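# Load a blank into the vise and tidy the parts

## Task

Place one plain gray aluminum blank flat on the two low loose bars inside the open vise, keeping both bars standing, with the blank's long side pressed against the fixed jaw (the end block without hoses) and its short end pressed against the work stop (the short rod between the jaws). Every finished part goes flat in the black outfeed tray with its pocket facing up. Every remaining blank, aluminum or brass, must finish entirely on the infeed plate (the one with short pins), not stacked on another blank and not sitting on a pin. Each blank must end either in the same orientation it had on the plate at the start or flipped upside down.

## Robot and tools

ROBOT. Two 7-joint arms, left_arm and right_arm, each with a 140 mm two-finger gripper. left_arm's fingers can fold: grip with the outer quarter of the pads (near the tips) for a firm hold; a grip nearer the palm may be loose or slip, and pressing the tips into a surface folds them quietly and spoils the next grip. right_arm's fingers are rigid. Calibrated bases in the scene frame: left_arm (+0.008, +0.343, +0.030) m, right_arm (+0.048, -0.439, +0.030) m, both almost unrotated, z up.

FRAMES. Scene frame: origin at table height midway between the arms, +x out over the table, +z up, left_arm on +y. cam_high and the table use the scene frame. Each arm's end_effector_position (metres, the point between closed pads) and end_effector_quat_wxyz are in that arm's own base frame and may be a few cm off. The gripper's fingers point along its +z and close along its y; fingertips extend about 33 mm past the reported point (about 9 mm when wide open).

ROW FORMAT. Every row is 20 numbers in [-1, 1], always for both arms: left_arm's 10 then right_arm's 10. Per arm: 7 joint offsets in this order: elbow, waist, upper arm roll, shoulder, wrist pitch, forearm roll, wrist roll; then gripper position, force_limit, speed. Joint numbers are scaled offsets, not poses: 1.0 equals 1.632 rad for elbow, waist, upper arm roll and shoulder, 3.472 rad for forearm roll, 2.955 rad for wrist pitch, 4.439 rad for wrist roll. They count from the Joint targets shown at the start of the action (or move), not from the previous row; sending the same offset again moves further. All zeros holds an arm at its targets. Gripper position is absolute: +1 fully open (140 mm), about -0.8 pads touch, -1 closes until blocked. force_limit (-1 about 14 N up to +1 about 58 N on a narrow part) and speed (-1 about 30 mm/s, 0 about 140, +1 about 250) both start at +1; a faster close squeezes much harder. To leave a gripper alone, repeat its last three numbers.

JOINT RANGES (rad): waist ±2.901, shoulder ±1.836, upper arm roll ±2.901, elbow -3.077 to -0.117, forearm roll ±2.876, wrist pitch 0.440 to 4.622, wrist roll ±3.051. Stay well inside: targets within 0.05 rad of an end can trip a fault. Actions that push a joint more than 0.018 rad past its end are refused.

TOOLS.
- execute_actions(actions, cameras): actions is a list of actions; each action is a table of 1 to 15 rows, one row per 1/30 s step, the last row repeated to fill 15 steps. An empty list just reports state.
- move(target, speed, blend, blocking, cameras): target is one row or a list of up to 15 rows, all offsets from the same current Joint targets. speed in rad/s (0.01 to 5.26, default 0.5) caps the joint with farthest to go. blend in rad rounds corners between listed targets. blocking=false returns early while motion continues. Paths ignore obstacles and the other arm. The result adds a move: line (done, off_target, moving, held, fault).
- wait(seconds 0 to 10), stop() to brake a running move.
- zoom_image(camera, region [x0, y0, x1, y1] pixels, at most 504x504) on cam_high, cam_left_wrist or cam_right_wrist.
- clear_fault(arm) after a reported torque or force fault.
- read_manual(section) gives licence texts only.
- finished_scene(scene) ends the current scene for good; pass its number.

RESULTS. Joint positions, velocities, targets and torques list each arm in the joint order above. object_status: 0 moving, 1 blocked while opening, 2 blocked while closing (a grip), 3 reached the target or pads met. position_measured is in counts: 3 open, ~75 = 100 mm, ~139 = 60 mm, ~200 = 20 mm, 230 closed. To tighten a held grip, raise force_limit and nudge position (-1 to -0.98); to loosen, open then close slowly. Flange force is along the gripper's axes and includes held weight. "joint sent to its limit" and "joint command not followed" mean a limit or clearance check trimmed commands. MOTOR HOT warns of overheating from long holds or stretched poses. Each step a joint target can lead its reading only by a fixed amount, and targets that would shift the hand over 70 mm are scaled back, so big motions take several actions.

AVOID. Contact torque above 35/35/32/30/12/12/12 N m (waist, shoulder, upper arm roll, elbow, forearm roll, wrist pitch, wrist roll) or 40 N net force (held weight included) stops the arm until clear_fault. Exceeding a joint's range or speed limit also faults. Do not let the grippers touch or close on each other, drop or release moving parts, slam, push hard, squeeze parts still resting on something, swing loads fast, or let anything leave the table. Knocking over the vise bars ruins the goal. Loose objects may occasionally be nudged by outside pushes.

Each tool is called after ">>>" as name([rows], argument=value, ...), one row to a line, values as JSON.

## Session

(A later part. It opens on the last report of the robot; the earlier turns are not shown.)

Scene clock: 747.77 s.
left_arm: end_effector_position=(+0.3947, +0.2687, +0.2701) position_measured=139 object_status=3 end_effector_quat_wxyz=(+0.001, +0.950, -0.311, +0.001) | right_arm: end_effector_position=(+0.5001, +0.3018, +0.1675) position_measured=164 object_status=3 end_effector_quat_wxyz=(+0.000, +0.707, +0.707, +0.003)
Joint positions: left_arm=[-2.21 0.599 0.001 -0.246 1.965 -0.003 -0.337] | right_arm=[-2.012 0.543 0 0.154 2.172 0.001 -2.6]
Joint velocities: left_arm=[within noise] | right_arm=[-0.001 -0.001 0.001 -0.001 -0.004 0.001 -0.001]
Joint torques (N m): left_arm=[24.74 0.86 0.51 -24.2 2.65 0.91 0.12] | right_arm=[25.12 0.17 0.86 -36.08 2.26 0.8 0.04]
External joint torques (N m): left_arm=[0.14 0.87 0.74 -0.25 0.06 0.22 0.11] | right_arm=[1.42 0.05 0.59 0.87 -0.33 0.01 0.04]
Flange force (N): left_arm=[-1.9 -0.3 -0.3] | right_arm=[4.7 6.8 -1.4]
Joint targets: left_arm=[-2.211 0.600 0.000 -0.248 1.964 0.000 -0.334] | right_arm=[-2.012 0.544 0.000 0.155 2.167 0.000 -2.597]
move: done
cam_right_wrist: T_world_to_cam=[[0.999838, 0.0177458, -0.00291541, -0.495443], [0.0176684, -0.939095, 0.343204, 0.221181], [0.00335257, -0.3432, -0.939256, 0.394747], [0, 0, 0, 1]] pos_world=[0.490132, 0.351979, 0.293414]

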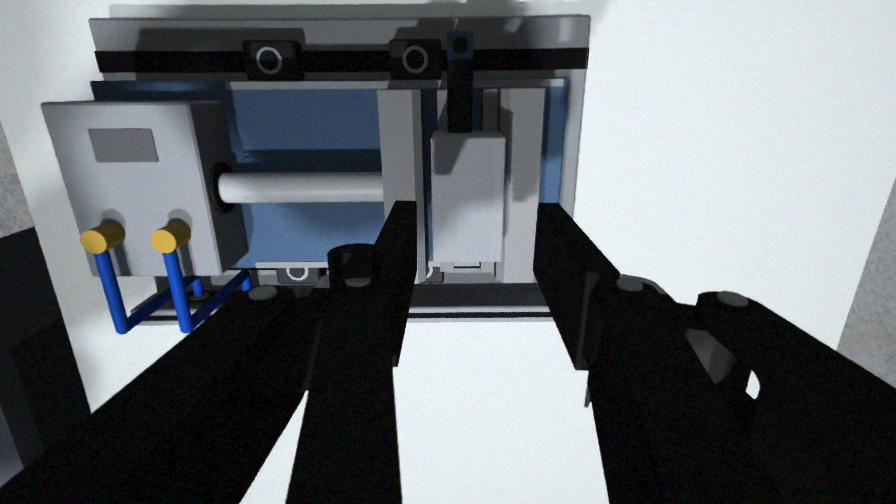

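>>> execute_actions(actions=[])

Scene clock: 768.33 s.
left_arm: end_effector_position=(+0.3947, +0.2686, +0.2701) position_measured=139 object_status=3 end_effector_quat_wxyz=(+0.001, +0.950, -0.311, +0.001) | right_arm: end_effector_position=(+0.4999, +0.3016, +0.1674) position_measured=164 object_status=3 end_effector_quat_wxyz=(+0.000, +0.707, +0.707, +0.002)
Joint names: [elbow, waist, upper arm roll, shoulder, wrist pitch, forearm roll, wrist roll]
Joint positions: left_arm=[-2.21 0.599 0.001 -0.246 1.965 -0.003 -0.337] | right_arm=[-2.012 0.543 0 0.154 2.171 0.001 -2.6]
Joint velocities: within noise
Joint torques (N m): left_arm=[24.71 0.81 0.5 -24.1 2.66 0.91 0.1] | right_arm=[25.05 0.08 0.93 -36.12 2.31 0.82 0.11]
External joint torques (N m): left_arm=[0.18 0.83 0.73 -0.22 0.08 0.21 0.1] | right_arm=[1.31 0.06 0.75 0.92 -0.28 0.04 0.11]
Flange force (N): left_arm=[-1.7 -0.5 -0.3] | right_arm=[4.8 6.4 -1.1]
Joint targets: left_arm=[-2.211 0.600 0.000 -0.248 1.964 0.000 -0.334] | right_arm=[-2.012 0.544 0.000 0.155 2.167 0.000 -2.597]
Tool commands: left_gripper/position=-0.08 left_gripper/force_limit=-1.0 left_gripper/speed=-1.0 right_gripper/position=-0.28 right_gripper/force_limit=-0.3 right_gripper/speed=-1.0
camera_calibration:
cam_left_wrist: T_world_to_cam=[[-0.592287, -0.805726, 0.00148663, 0.456795], [-0.758728, 0.558358, 0.335513, 0.0669257], [-0.271161, 0.197592, -0.942035, 0.451326], [0, 0, 0, 1]] pos_world=[0.443714, 0.241505, 0.402031]
cam_right_wrist: T_world_to_cam=[[0.999839, 0.0175358, -0.00380442, -0.495001], [0.0177752, -0.938946, 0.343605, 0.220898], [0.00245324, -0.343617, -0.939107, 0.395163], [0, 0, 0, 1]] pos_world=[0.490025, 0.351876, 0.293315]

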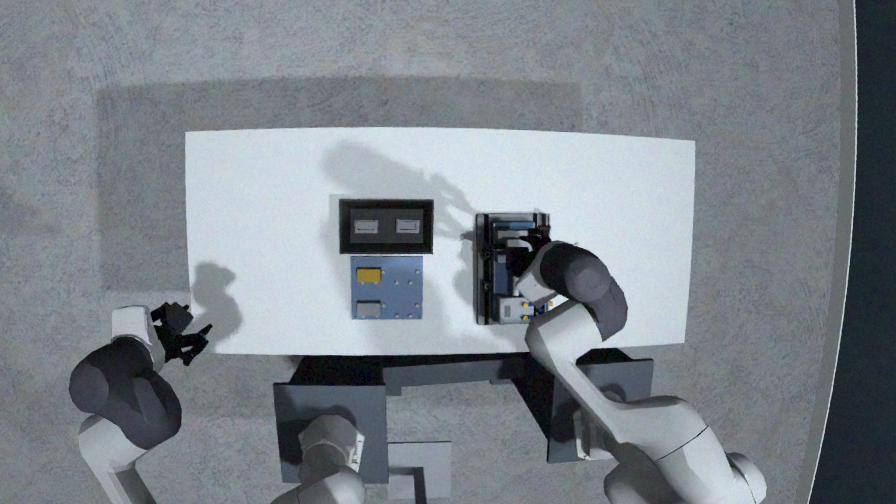

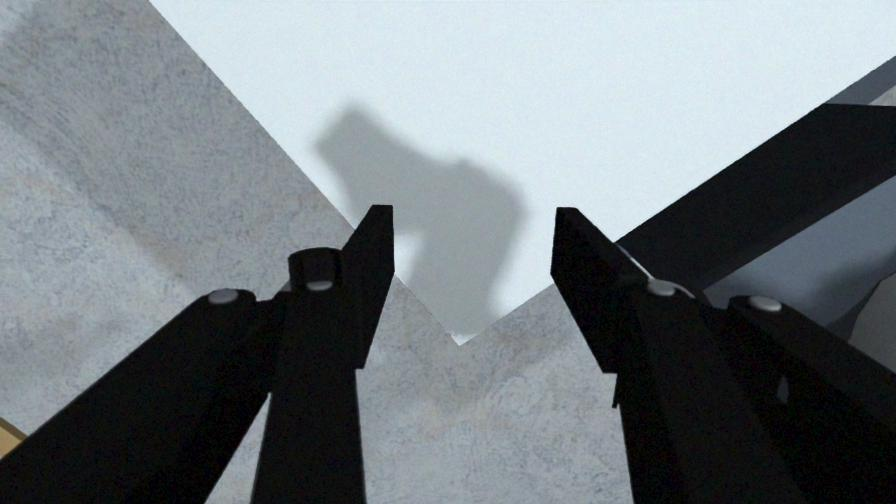

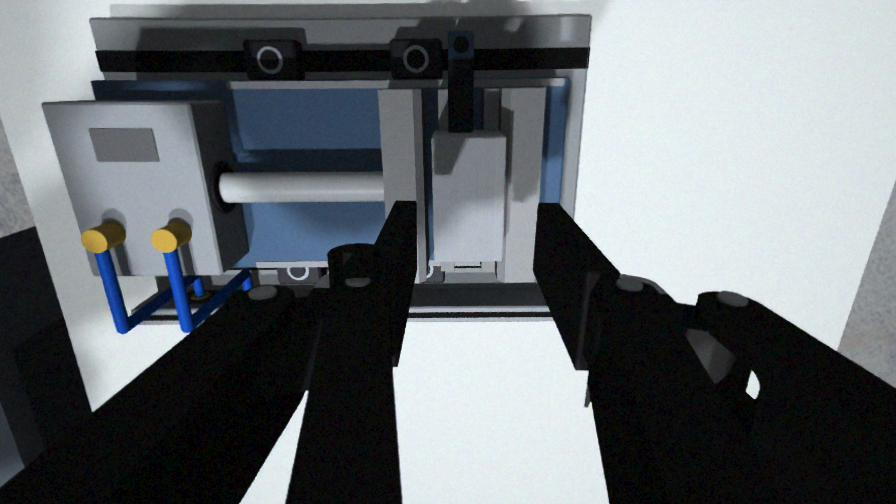

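>>> zoom_image(camera="cam_right_wrist", region=[370, 70, 600, 300])

>>> zoom_image(camera="cam_high", region=[335, 192, 440, 328])

Scaled by 2.191 (camera's finer frame: 1280x720).

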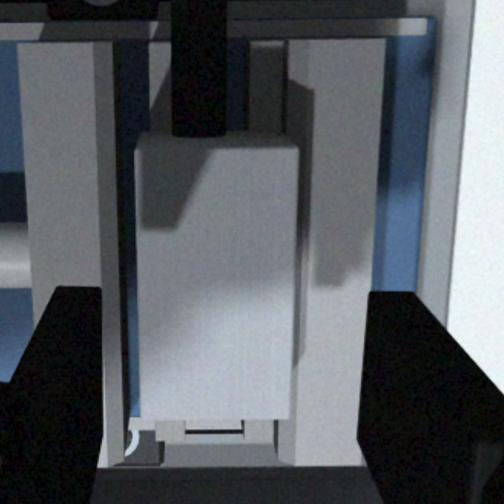

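Scaled by 3.706 (camera's finer frame: 1280x720).

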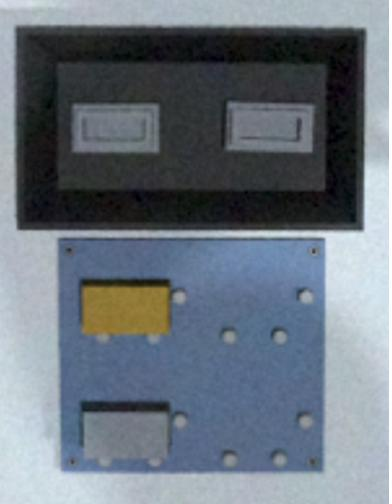

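>>> zoom_image(camera="cam_right_wrist", region=[420, 110, 520, 160])

>>> zoom_image(camera="cam_right_wrist", region=[425, 220, 525, 285])

Scaled by 5.040 (camera's finer frame: 1280x720).

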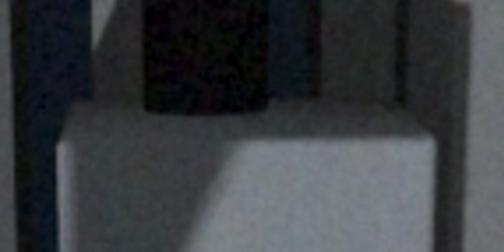

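Scaled by 5.040 (camera's finer frame: 1280x720).

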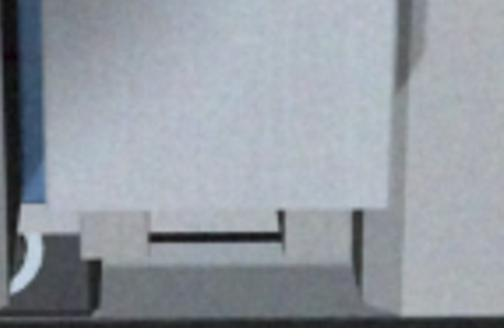

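>>> move(target=[0, 0, 0, 0, 0, 0, 0, -0.08, -1, -1, 0.10176, 0.05858, 0, 0.07137, -0.01678, 0, 0.02154, -0.28, -0.3, -1], speed=0.3, cameras=["cam_right_wrist"])

>>> zoom_image(camera="cam_right_wrist", region=[340, 180, 600, 380])

Scene clock: 800.27 s.
left_arm: end_effector_position=(+0.3947, +0.2686, +0.2701) position_measured=139 object_status=3 end_effector_quat_wxyz=(+0.001, +0.950, -0.311, +0.001) | right_arm: end_effector_position=(+0.5008, +0.3725, +0.1681) position_measured=164 object_status=3 end_effector_quat_wxyz=(+0.000, +0.706, +0.708, +0.002)
Joint positions: left_arm=[-2.21 0.599 0.001 -0.246 1.965 -0.003 -0.337] | right_arm=[-1.847 0.639 0 0.27 2.122 0.001 -2.506]
Joint velocities: left_arm=[within noise] | right_arm=[0 0 -0.001 0.001 0 -0.001 0.007]
Joint torques (N m): left_arm=[24.74 0.87 0.47 -24.19 2.64 0.91 0.12] | right_arm=[25.69 -0.32 1.02 -39.89 2.32 0.84 0.21]
External joint torques (N m): left_arm=[0.13 0.91 0.73 -0.19 0.05 0.22 0.12] | right_arm=[1.63 -0.33 0.71 1.22 -0.27 0.02 0.21]
Flange force (N): left_arm=[-1.9 -0.4 -0.2] | right_arm=[6.8 8.5 -1.3]
Joint targets: left_arm=[-2.211 0.600 0.000 -0.248 1.964 0.000 -0.334] | right_arm=[-1.846 0.640 0.000 0.272 2.117 0.000 -2.501]
move: done
cam_right_wrist: T_world_to_cam=[[0.999774, 0.0207103, -0.00472672, -0.498081], [0.0210734, -0.938887, 0.343581, 0.285543], [0.0026778, -0.343603, -0.939111, 0.420159], [0, 0, 0, 1]] pos_world=[0.490827, 0.422776, 0.294115]

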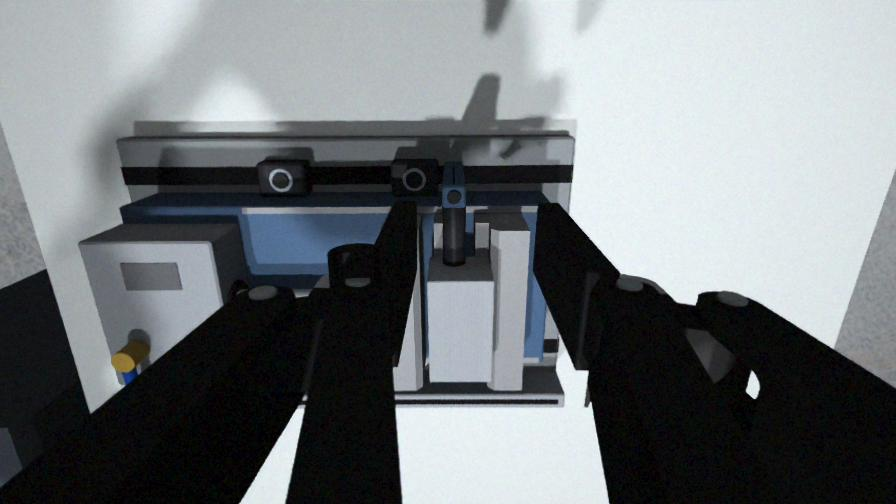

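Scaled by 1.938 (camera's finer frame: 1280x720).

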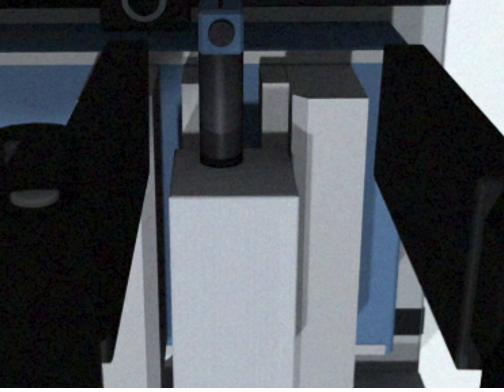

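>>> zoom_image(camera="cam_right_wrist", region=[415, 235, 515, 300])

Scaled by 5.040 (camera's finer frame: 1280x720).

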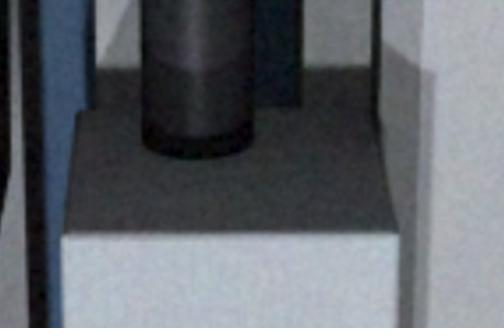

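>>> move([
  [0, 0, 0, 0, 0, 0, 0, -0.08, -1, -1, -0.17960, -0.11176, 0, -0.10870, 0.03949, 0, -0.04650, -0.8, -0.3, -0.5],
  [0, 0, 0, 0, 0, 0, 0, -0.08, -1, -1, -0.20618, -0.11176, 0, -0.06250, 0.07969, 0, -0.04650, -0.8, -0.3, -0.5],
], speed=[0.3, 0.12], cameras=["cam_right_wrist"])

Scene clock: 833.43 s.
left_arm: end_effector_position=(+0.3947, +0.2686, +0.2701) position_measured=139 object_status=3 end_effector_quat_wxyz=(+0.001, +0.950, -0.311, +0.001) | right_arm: end_effector_position=(+0.4961, +0.2444, +0.1007) position_measured=229 object_status=3 end_effector_quat_wxyz=(-0.001, +0.700, +0.714, -0.001)
Joint positions: left_arm=[-2.21 0.599 0.001 -0.246 1.965 -0.003 -0.337] | right_arm=[-2.181 0.459 -0.001 0.169 2.348 0.001 -2.704]
Joint velocities: left_arm=[within noise] | right_arm=[0.002 -0.001 0 0 0.004 0 0]
Joint torques (N m): left_arm=[24.71 0.88 0.48 -24.14 2.65 0.91 0.13] | right_arm=[23.2 -0.54 0.83 -35.05 2.67 0.72 -0.27]
External joint torques (N m): left_arm=[0.19 0.89 0.71 -0.27 0.08 0.21 0.13] | right_arm=[1.18 -0.55 0.64 0.76 0.12 0.04 -0.27]
Flange force (N): left_arm=[-1.9 -0.4 -0.3] | right_arm=[2.0 5.9 0.7]
Joint targets: left_arm=[-2.211 0.600 0.000 -0.248 1.964 0.000 -0.334] | right_arm=[-2.182 0.457 0.000 0.170 2.353 0.000 -2.708]
move: done
cam_right_wrist: T_world_to_cam=[[0.99928, 0.0367021, -0.00963579, -0.494226], [0.0377649, -0.937146, 0.346889, 0.179481], [0.00370139, -0.347003, -0.937857, 0.312997], [0, 0, 0, 1]] pos_world=[0.485933, 0.29495, 0.226524]

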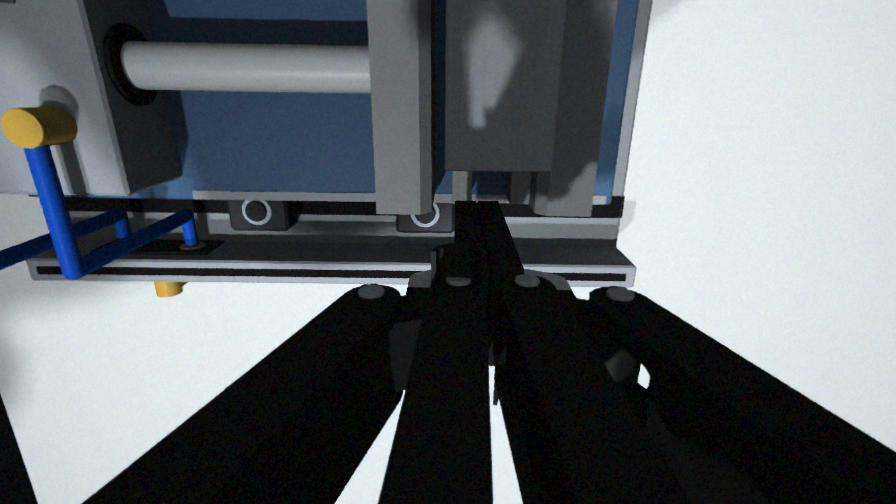

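>>> move(target=[0, 0, 0, 0, 0, 0, 0, -0.08, -1, -1, 0.01032, 0.00993, 0, 0.00712, -0.00177, 0, 0.00365, -0.8, -0.3, -0.5], speed=0.05, cameras=["cam_right_wrist"])

>>> zoom_image(camera="cam_right_wrist", region=[360, 60, 620, 300])

Scene clock: 844.03 s.
left_arm: end_effector_position=(+0.3947, +0.2686, +0.2701) position_measured=139 object_status=3 end_effector_quat_wxyz=(+0.001, +0.950, -0.311, +0.001) | right_arm: end_effector_position=(+0.4974, +0.2533, +0.1007) position_measured=229 object_status=3 end_effector_quat_wxyz=(+0.000, +0.698, +0.716, +0.001)
Joint positions: left_arm=[-2.21 0.599 0.001 -0.246 1.965 -0.003 -0.337] | right_arm=[-2.167 0.472 -0.001 0.18 2.349 0.001 -2.696]
Joint velocities: left_arm=[within noise] | right_arm=[0.003 0 0.001 -0.001 -0.001 0.001 0.007]
Joint torques (N m): left_arm=[24.73 0.9 0.52 -24.13 2.65 0.9 0.11] | right_arm=[24.05 0.16 0.98 -34.97 2.52 0.7 0.07]
External joint torques (N m): left_arm=[0.23 0.92 0.76 -0.31 0.07 0.21 0.11] | right_arm=[2.05 0.23 0.86 1.18 -0.03 0.02 0.07]
Flange force (N): left_arm=[-1.9 -0.4 -0.5] | right_arm=[5.5 9.2 0.5]
Joint targets: left_arm=[-2.211 0.600 0.000 -0.248 1.964 0.000 -0.334] | right_arm=[-2.165 0.474 0.000 0.182 2.348 0.000 -2.692]
move: done
cam_right_wrist: T_world_to_cam=[[0.999096, 0.0421202, -0.00577392, -0.49761], [0.0415223, -0.937585, 0.345268, 0.186202], [0.00912919, -0.345195, -0.938487, 0.312932], [0, 0, 0, 1]] pos_world=[0.486572, 0.303562, 0.22652]

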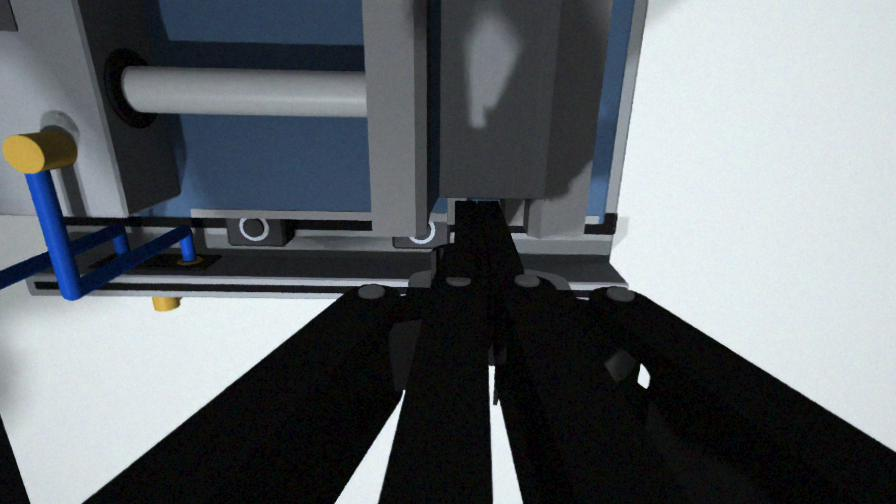

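Scaled by 1.938 (camera's finer frame: 1280x720).

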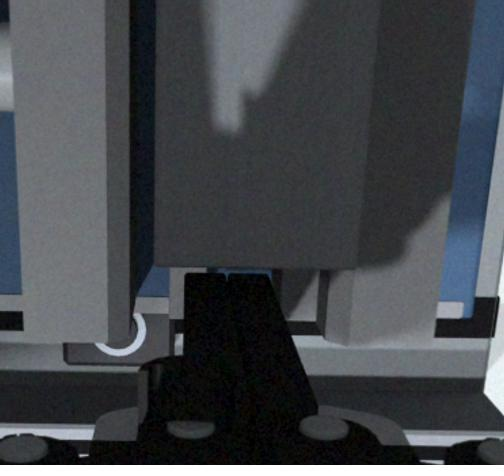

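>>> move(target=[0, 0, 0, 0, 0, 0, 0, -0.08, -1, -1, 0.0031, 0.00298, 0, 0.00214, -0.00053, 0, 0.0011, -0.8, -0.3, -0.5], speed=0.02, cameras=["cam_right_wrist"])

>>> zoom_image(camera="cam_right_wrist", region=[360, 60, 620, 300])

Scene clock: 847.10 s.
left_arm: end_effector_position=(+0.3947, +0.2686, +0.2701) position_measured=139 object_status=3 end_effector_quat_wxyz=(+0.001, +0.950, -0.311, +0.001) | right_arm: end_effector_position=(+0.4978, +0.2565, +0.1008) position_measured=229 object_status=3 end_effector_quat_wxyz=(+0.000, +0.698, +0.716, +0.002)
Joint positions: left_arm=[-2.21 0.599 0.001 -0.246 1.965 -0.003 -0.337] | right_arm=[-2.162 0.477 -0.001 0.183 2.349 0.001 -2.691]
Joint velocities: left_arm=[within noise] | right_arm=[0.001 0 -0.001 0.002 0.001 0 0.004]
Joint torques (N m): left_arm=[24.72 0.85 0.49 -24.12 2.65 0.92 0.11] | right_arm=[23.93 0.15 0.86 -35.03 2.44 0.71 0.13]
External joint torques (N m): left_arm=[0.22 0.87 0.73 -0.3 0.08 0.22 0.11] | right_arm=[1.89 0.15 0.67 1.24 -0.12 0.03 0.13]
Flange force (N): left_arm=[-1.8 -0.4 -0.4] | right_arm=[5.3 9.0 0.5]
Joint targets: left_arm=[-2.211 0.600 0.000 -0.248 1.964 0.000 -0.334] | right_arm=[-2.160 0.478 0.000 0.185 2.346 0.000 -2.687]
move: done
cam_right_wrist: T_world_to_cam=[[0.999123, 0.0416498, -0.00440929, -0.498226], [0.0406158, -0.937824, 0.344725, 0.189669], [0.0102226, -0.344602, -0.938693, 0.313519], [0, 0, 0, 1]] pos_world=[0.48688, 0.306667, 0.226718]

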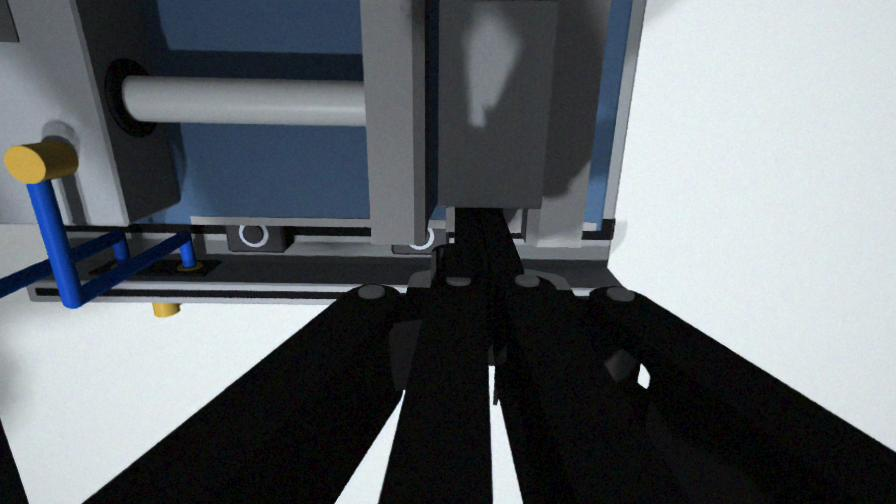

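Scaled by 1.938 (camera's finer frame: 1280x720).

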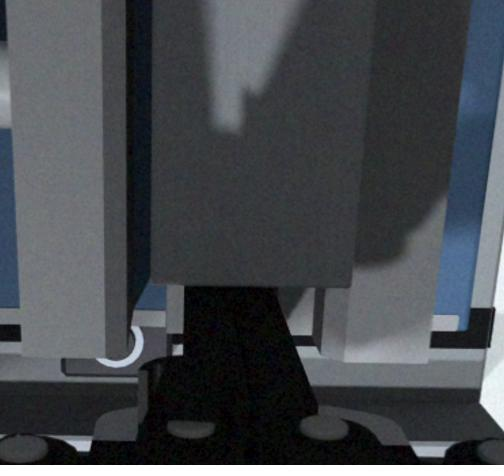

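>>> move(target=[0, 0, 0, 0, 0, 0, 0, -0.08, -1, -1, 0.0021, 0.00199, 0, 0.00143, -0.00035, 0, 0.00073, -0.8, -0.3, -0.5], speed=0.02, cameras=[])

Scene clock: 849.60 s.
left_arm: end_effector_position=(+0.3947, +0.2686, +0.2701) position_measured=139 object_status=3 end_effector_quat_wxyz=(+0.001, +0.950, -0.311, +0.001) | right_arm: end_effector_position=(+0.4980, +0.2583, +0.1009) position_measured=229 object_status=3 end_effector_quat_wxyz=(+0.000, +0.699, +0.715, +0.002)
Joint positions: left_arm=[-2.21 0.599 0.001 -0.246 1.965 -0.003 -0.337] | right_arm=[-2.159 0.479 -0.001 0.186 2.348 0.001 -2.687]
Joint torques (N m): left_arm=[24.72 0.84 0.48 -24.17 2.66 0.9 0.08] | right_arm=[23.49 0.67 1.48 -34.97 2.44 0.84 0.1]
External joint torques (N m): left_arm=[0.16 0.96 0.82 -0.32 0.07 0.21 0.08] | right_arm=[1.36 0.76 1.37 1.49 -0.14 0.16 0.1]
Flange force (N): left_arm=[-2.0 -0.2 -0.3] | right_arm=[5.7 7.3 1.3]
Joint targets: left_arm=[-2.211 0.600 0.000 -0.248 1.964 0.000 -0.334] | right_arm=[-2.157 0.482 0.000 0.187 2.345 0.000 -2.683]
move: done

>>> move(target=[0, 0, 0, 0, 0, 0, 0, -0.08, -1, -1, 0.0021, 0.00199, 0, 0.00143, -0.00035, 0, 0.00073, -0.8, -0.3, -0.5], speed=0.02, cameras=[])

Scene clock: 852.30 s.
left_arm: end_effector_position=(+0.3947, +0.2686, +0.2701) position_measured=139 object_status=3 end_effector_quat_wxyz=(+0.001, +0.950, -0.311, +0.001) | right_arm: end_effector_position=(+0.4980, +0.2583, +0.1010) position_measured=229 object_status=3 end_effector_quat_wxyz=(+0.000, +0.700, +0.714, +0.001)
Joint positions: left_arm=[-2.21 0.599 0.001 -0.246 1.965 -0.003 -0.337] | right_arm=[-2.156 0.48 -0.002 0.187 2.345 0.001 -2.684]
Joint torques (N m): left_arm=[24.74 0.85 0.5 -24.11 2.65 0.9 0.06] | right_arm=[24.22 2.08 2.41 -34.84 2.75 0.9 0.07]
External joint torques (N m): left_arm=[0.18 0.92 0.79 -0.26 0.06 0.21 0.06] | right_arm=[2.16 1.89 2.04 1.54 0.19 0.22 0.07]
Flange force (N): left_arm=[-1.8 -0.4 -0.4] | right_arm=[8.5 9.0 1.5]
Joint targets: left_arm=[-2.211 0.600 0.000 -0.248 1.964 0.000 -0.334] | right_arm=[-2.153 0.485 0.000 0.190 2.344 0.000 -2.680]
move: done

>>> move(target=[0, 0, 0, 0, 0, 0, 0, -0.08, -1, -1, 0.0016, 0.0015, 0, 0.0011, -0.00027, 0, 0.00055, -0.8, -0.3, -0.5], speed=0.02, cameras=["cam_right_wrist"])

>>> zoom_image(camera="cam_right_wrist", region=[360, 0, 620, 250])

Scene clock: 855.47 s.
left_arm: end_effector_position=(+0.3947, +0.2686, +0.2701) position_measured=139 object_status=3 end_effector_quat_wxyz=(+0.001, +0.950, -0.311, +0.001) | right_arm: end_effector_position=(+0.4980, +0.2584, +0.1010) position_measured=229 object_status=3 end_effector_quat_wxyz=(+0.000, +0.700, +0.714, +0.000)
Joint positions: left_arm=[-2.21 0.599 0.001 -0.246 1.965 -0.003 -0.337] | right_arm=[-2.153 0.482 -0.003 0.188 2.342 0 -2.682]
Joint torques (N m): left_arm=[24.68 0.85 0.51 -24.14 2.65 0.91 0.12] | right_arm=[24.7 2.84 3.13 -34.39 2.99 1.08 0.21]
External joint torques (N m): left_arm=[0.16 0.9 0.78 -0.3 0.07 0.22 0.12] | right_arm=[2.67 2.94 3.04 2.03 0.44 0.4 0.21]
Flange force (N): left_arm=[-2.0 -0.2 -0.3] | right_arm=[11.6 10.7 2.5]
Joint targets: left_arm=[-2.211 0.600 0.000 -0.248 1.964 0.000 -0.334] | right_arm=[-2.151 0.487 0.000 0.191 2.343 0.000 -2.678]
move: done
cam_right_wrist: T_world_to_cam=[[0.999308, 0.0364396, -0.00742054, -0.496886], [0.0367489, -0.937111, 0.347092, 0.192905], [0.00569399, -0.347124, -0.937802, 0.31709], [0, 0, 0, 1]] pos_world=[0.487647, 0.308949, 0.226725]

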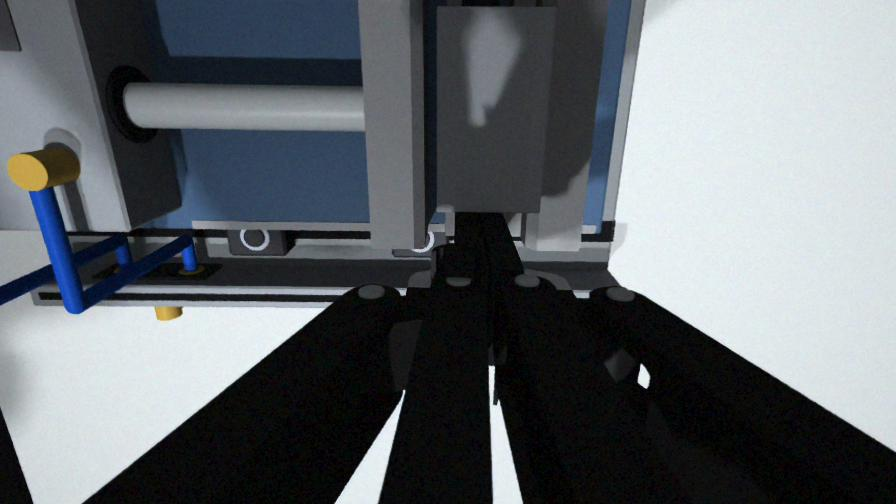

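Scaled by 1.938 (camera's finer frame: 1280x720).

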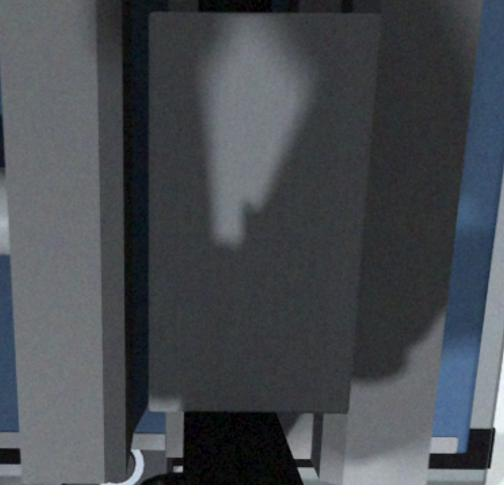

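>>> move([
  [0, 0, 0, 0, 0, 0, 0, -0.08, -1, -1, -0.01238, -0.01192, 0, -0.00854, 0.00212, 0, -0.00438, -0.8, -0.3, -0.5],
  [0, 0, 0, 0, 0, 0, 0, -0.08, -1, -1, 0.0176, -0.018, 0, -0.0709, -0.0492, 0, -0.0066, -0.8, -0.3, -0.5],
], speed=[0.04, 0.25], cameras=["cam_right_wrist", "cam_high"])

>>> zoom_image(camera="cam_right_wrist", region=[340, 0, 640, 240])

Scene clock: 867.27 s.
left_arm: end_effector_position=(+0.3947, +0.2686, +0.2701) position_measured=139 object_status=3 end_effector_quat_wxyz=(+0.001, +0.950, -0.311, +0.001) | right_arm: end_effector_position=(+0.4978, +0.2452, +0.1652) position_measured=229 object_status=3 end_effector_quat_wxyz=(+0.001, +0.700, +0.714, +0.002)
Joint positions: left_arm=[-2.21 0.599 0.001 -0.246 1.965 -0.003 -0.337] | right_arm=[-2.123 0.46 -0.002 0.075 2.203 0 -2.703]
Joint velocities: left_arm=[within noise] | right_arm=[-0.002 0.001 -0.001 0.002 -0.005 0 -0.002]
Joint torques (N m): left_arm=[24.7 0.84 0.48 -24.11 2.65 0.91 0.07] | right_arm=[24.88 -0.76 0.84 -33.52 2.21 0.78 -0.25]
External joint torques (N m): left_arm=[0.08 0.79 0.64 -0.14 0.06 0.21 0.07] | right_arm=[1.45 -0.63 0.88 0.51 -0.36 0.01 -0.25]
Flange force (N): left_arm=[-1.5 -0.4 -0.1] | right_arm=[2.7 6.5 -1.9]
Joint targets: left_arm=[-2.211 0.600 0.000 -0.248 1.964 0.000 -0.334] | right_arm=[-2.122 0.458 0.000 0.076 2.198 0.000 -2.707]
move: done
cam_right_wrist: T_world_to_cam=[[0.999314, 0.0369025, -0.00313706, -0.496533], [0.0357192, -0.93795, 0.344926, 0.159361], [0.00978621, -0.344801, -0.938625, 0.370269], [0, 0, 0, 1]] pos_world=[0.486877, 0.295466, 0.291018]
Images, in order (width x height): cam_high 896x504, cam_right_wrist 896x504.

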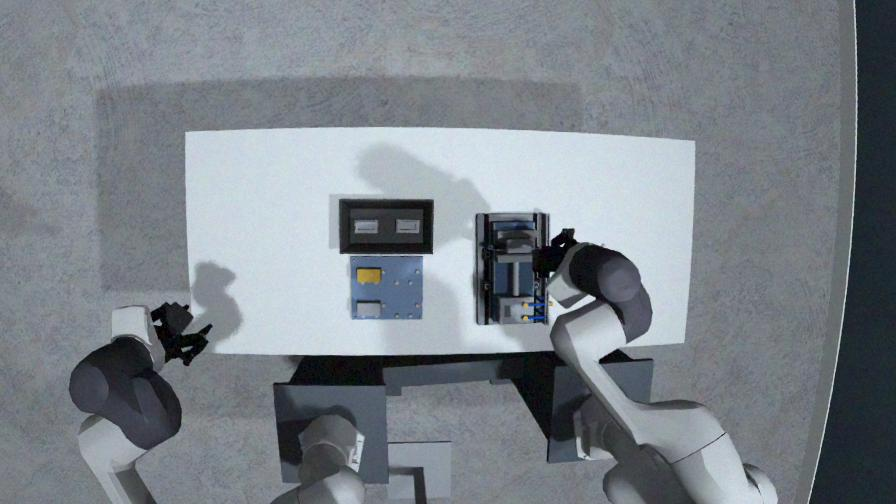

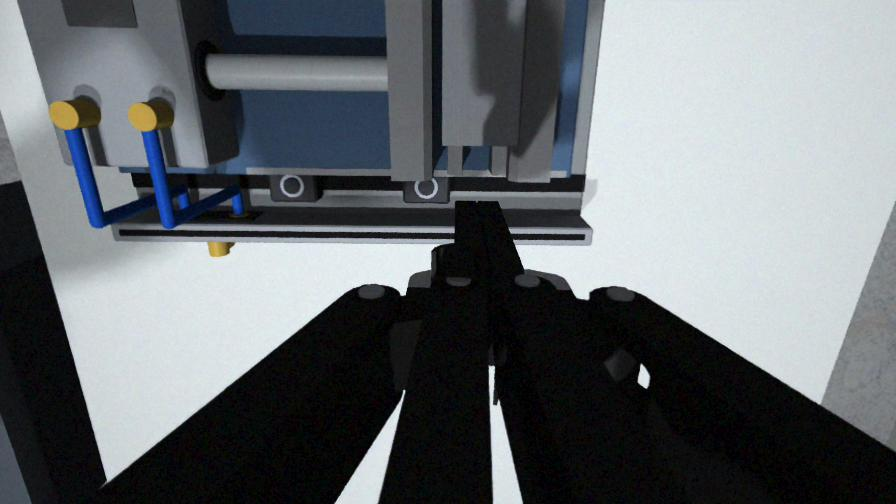

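Scaled by 1.680 (camera's finer frame: 1280x720).

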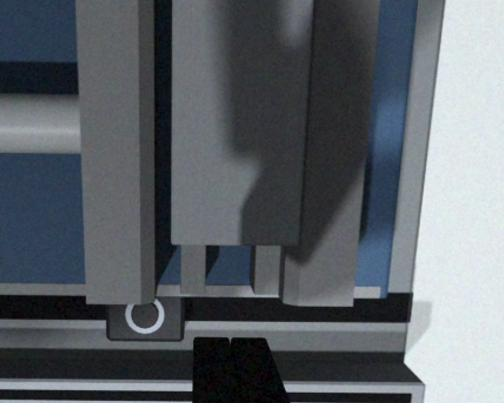

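>>> finished_scene(scene=1)

The scene is finished: the task was done.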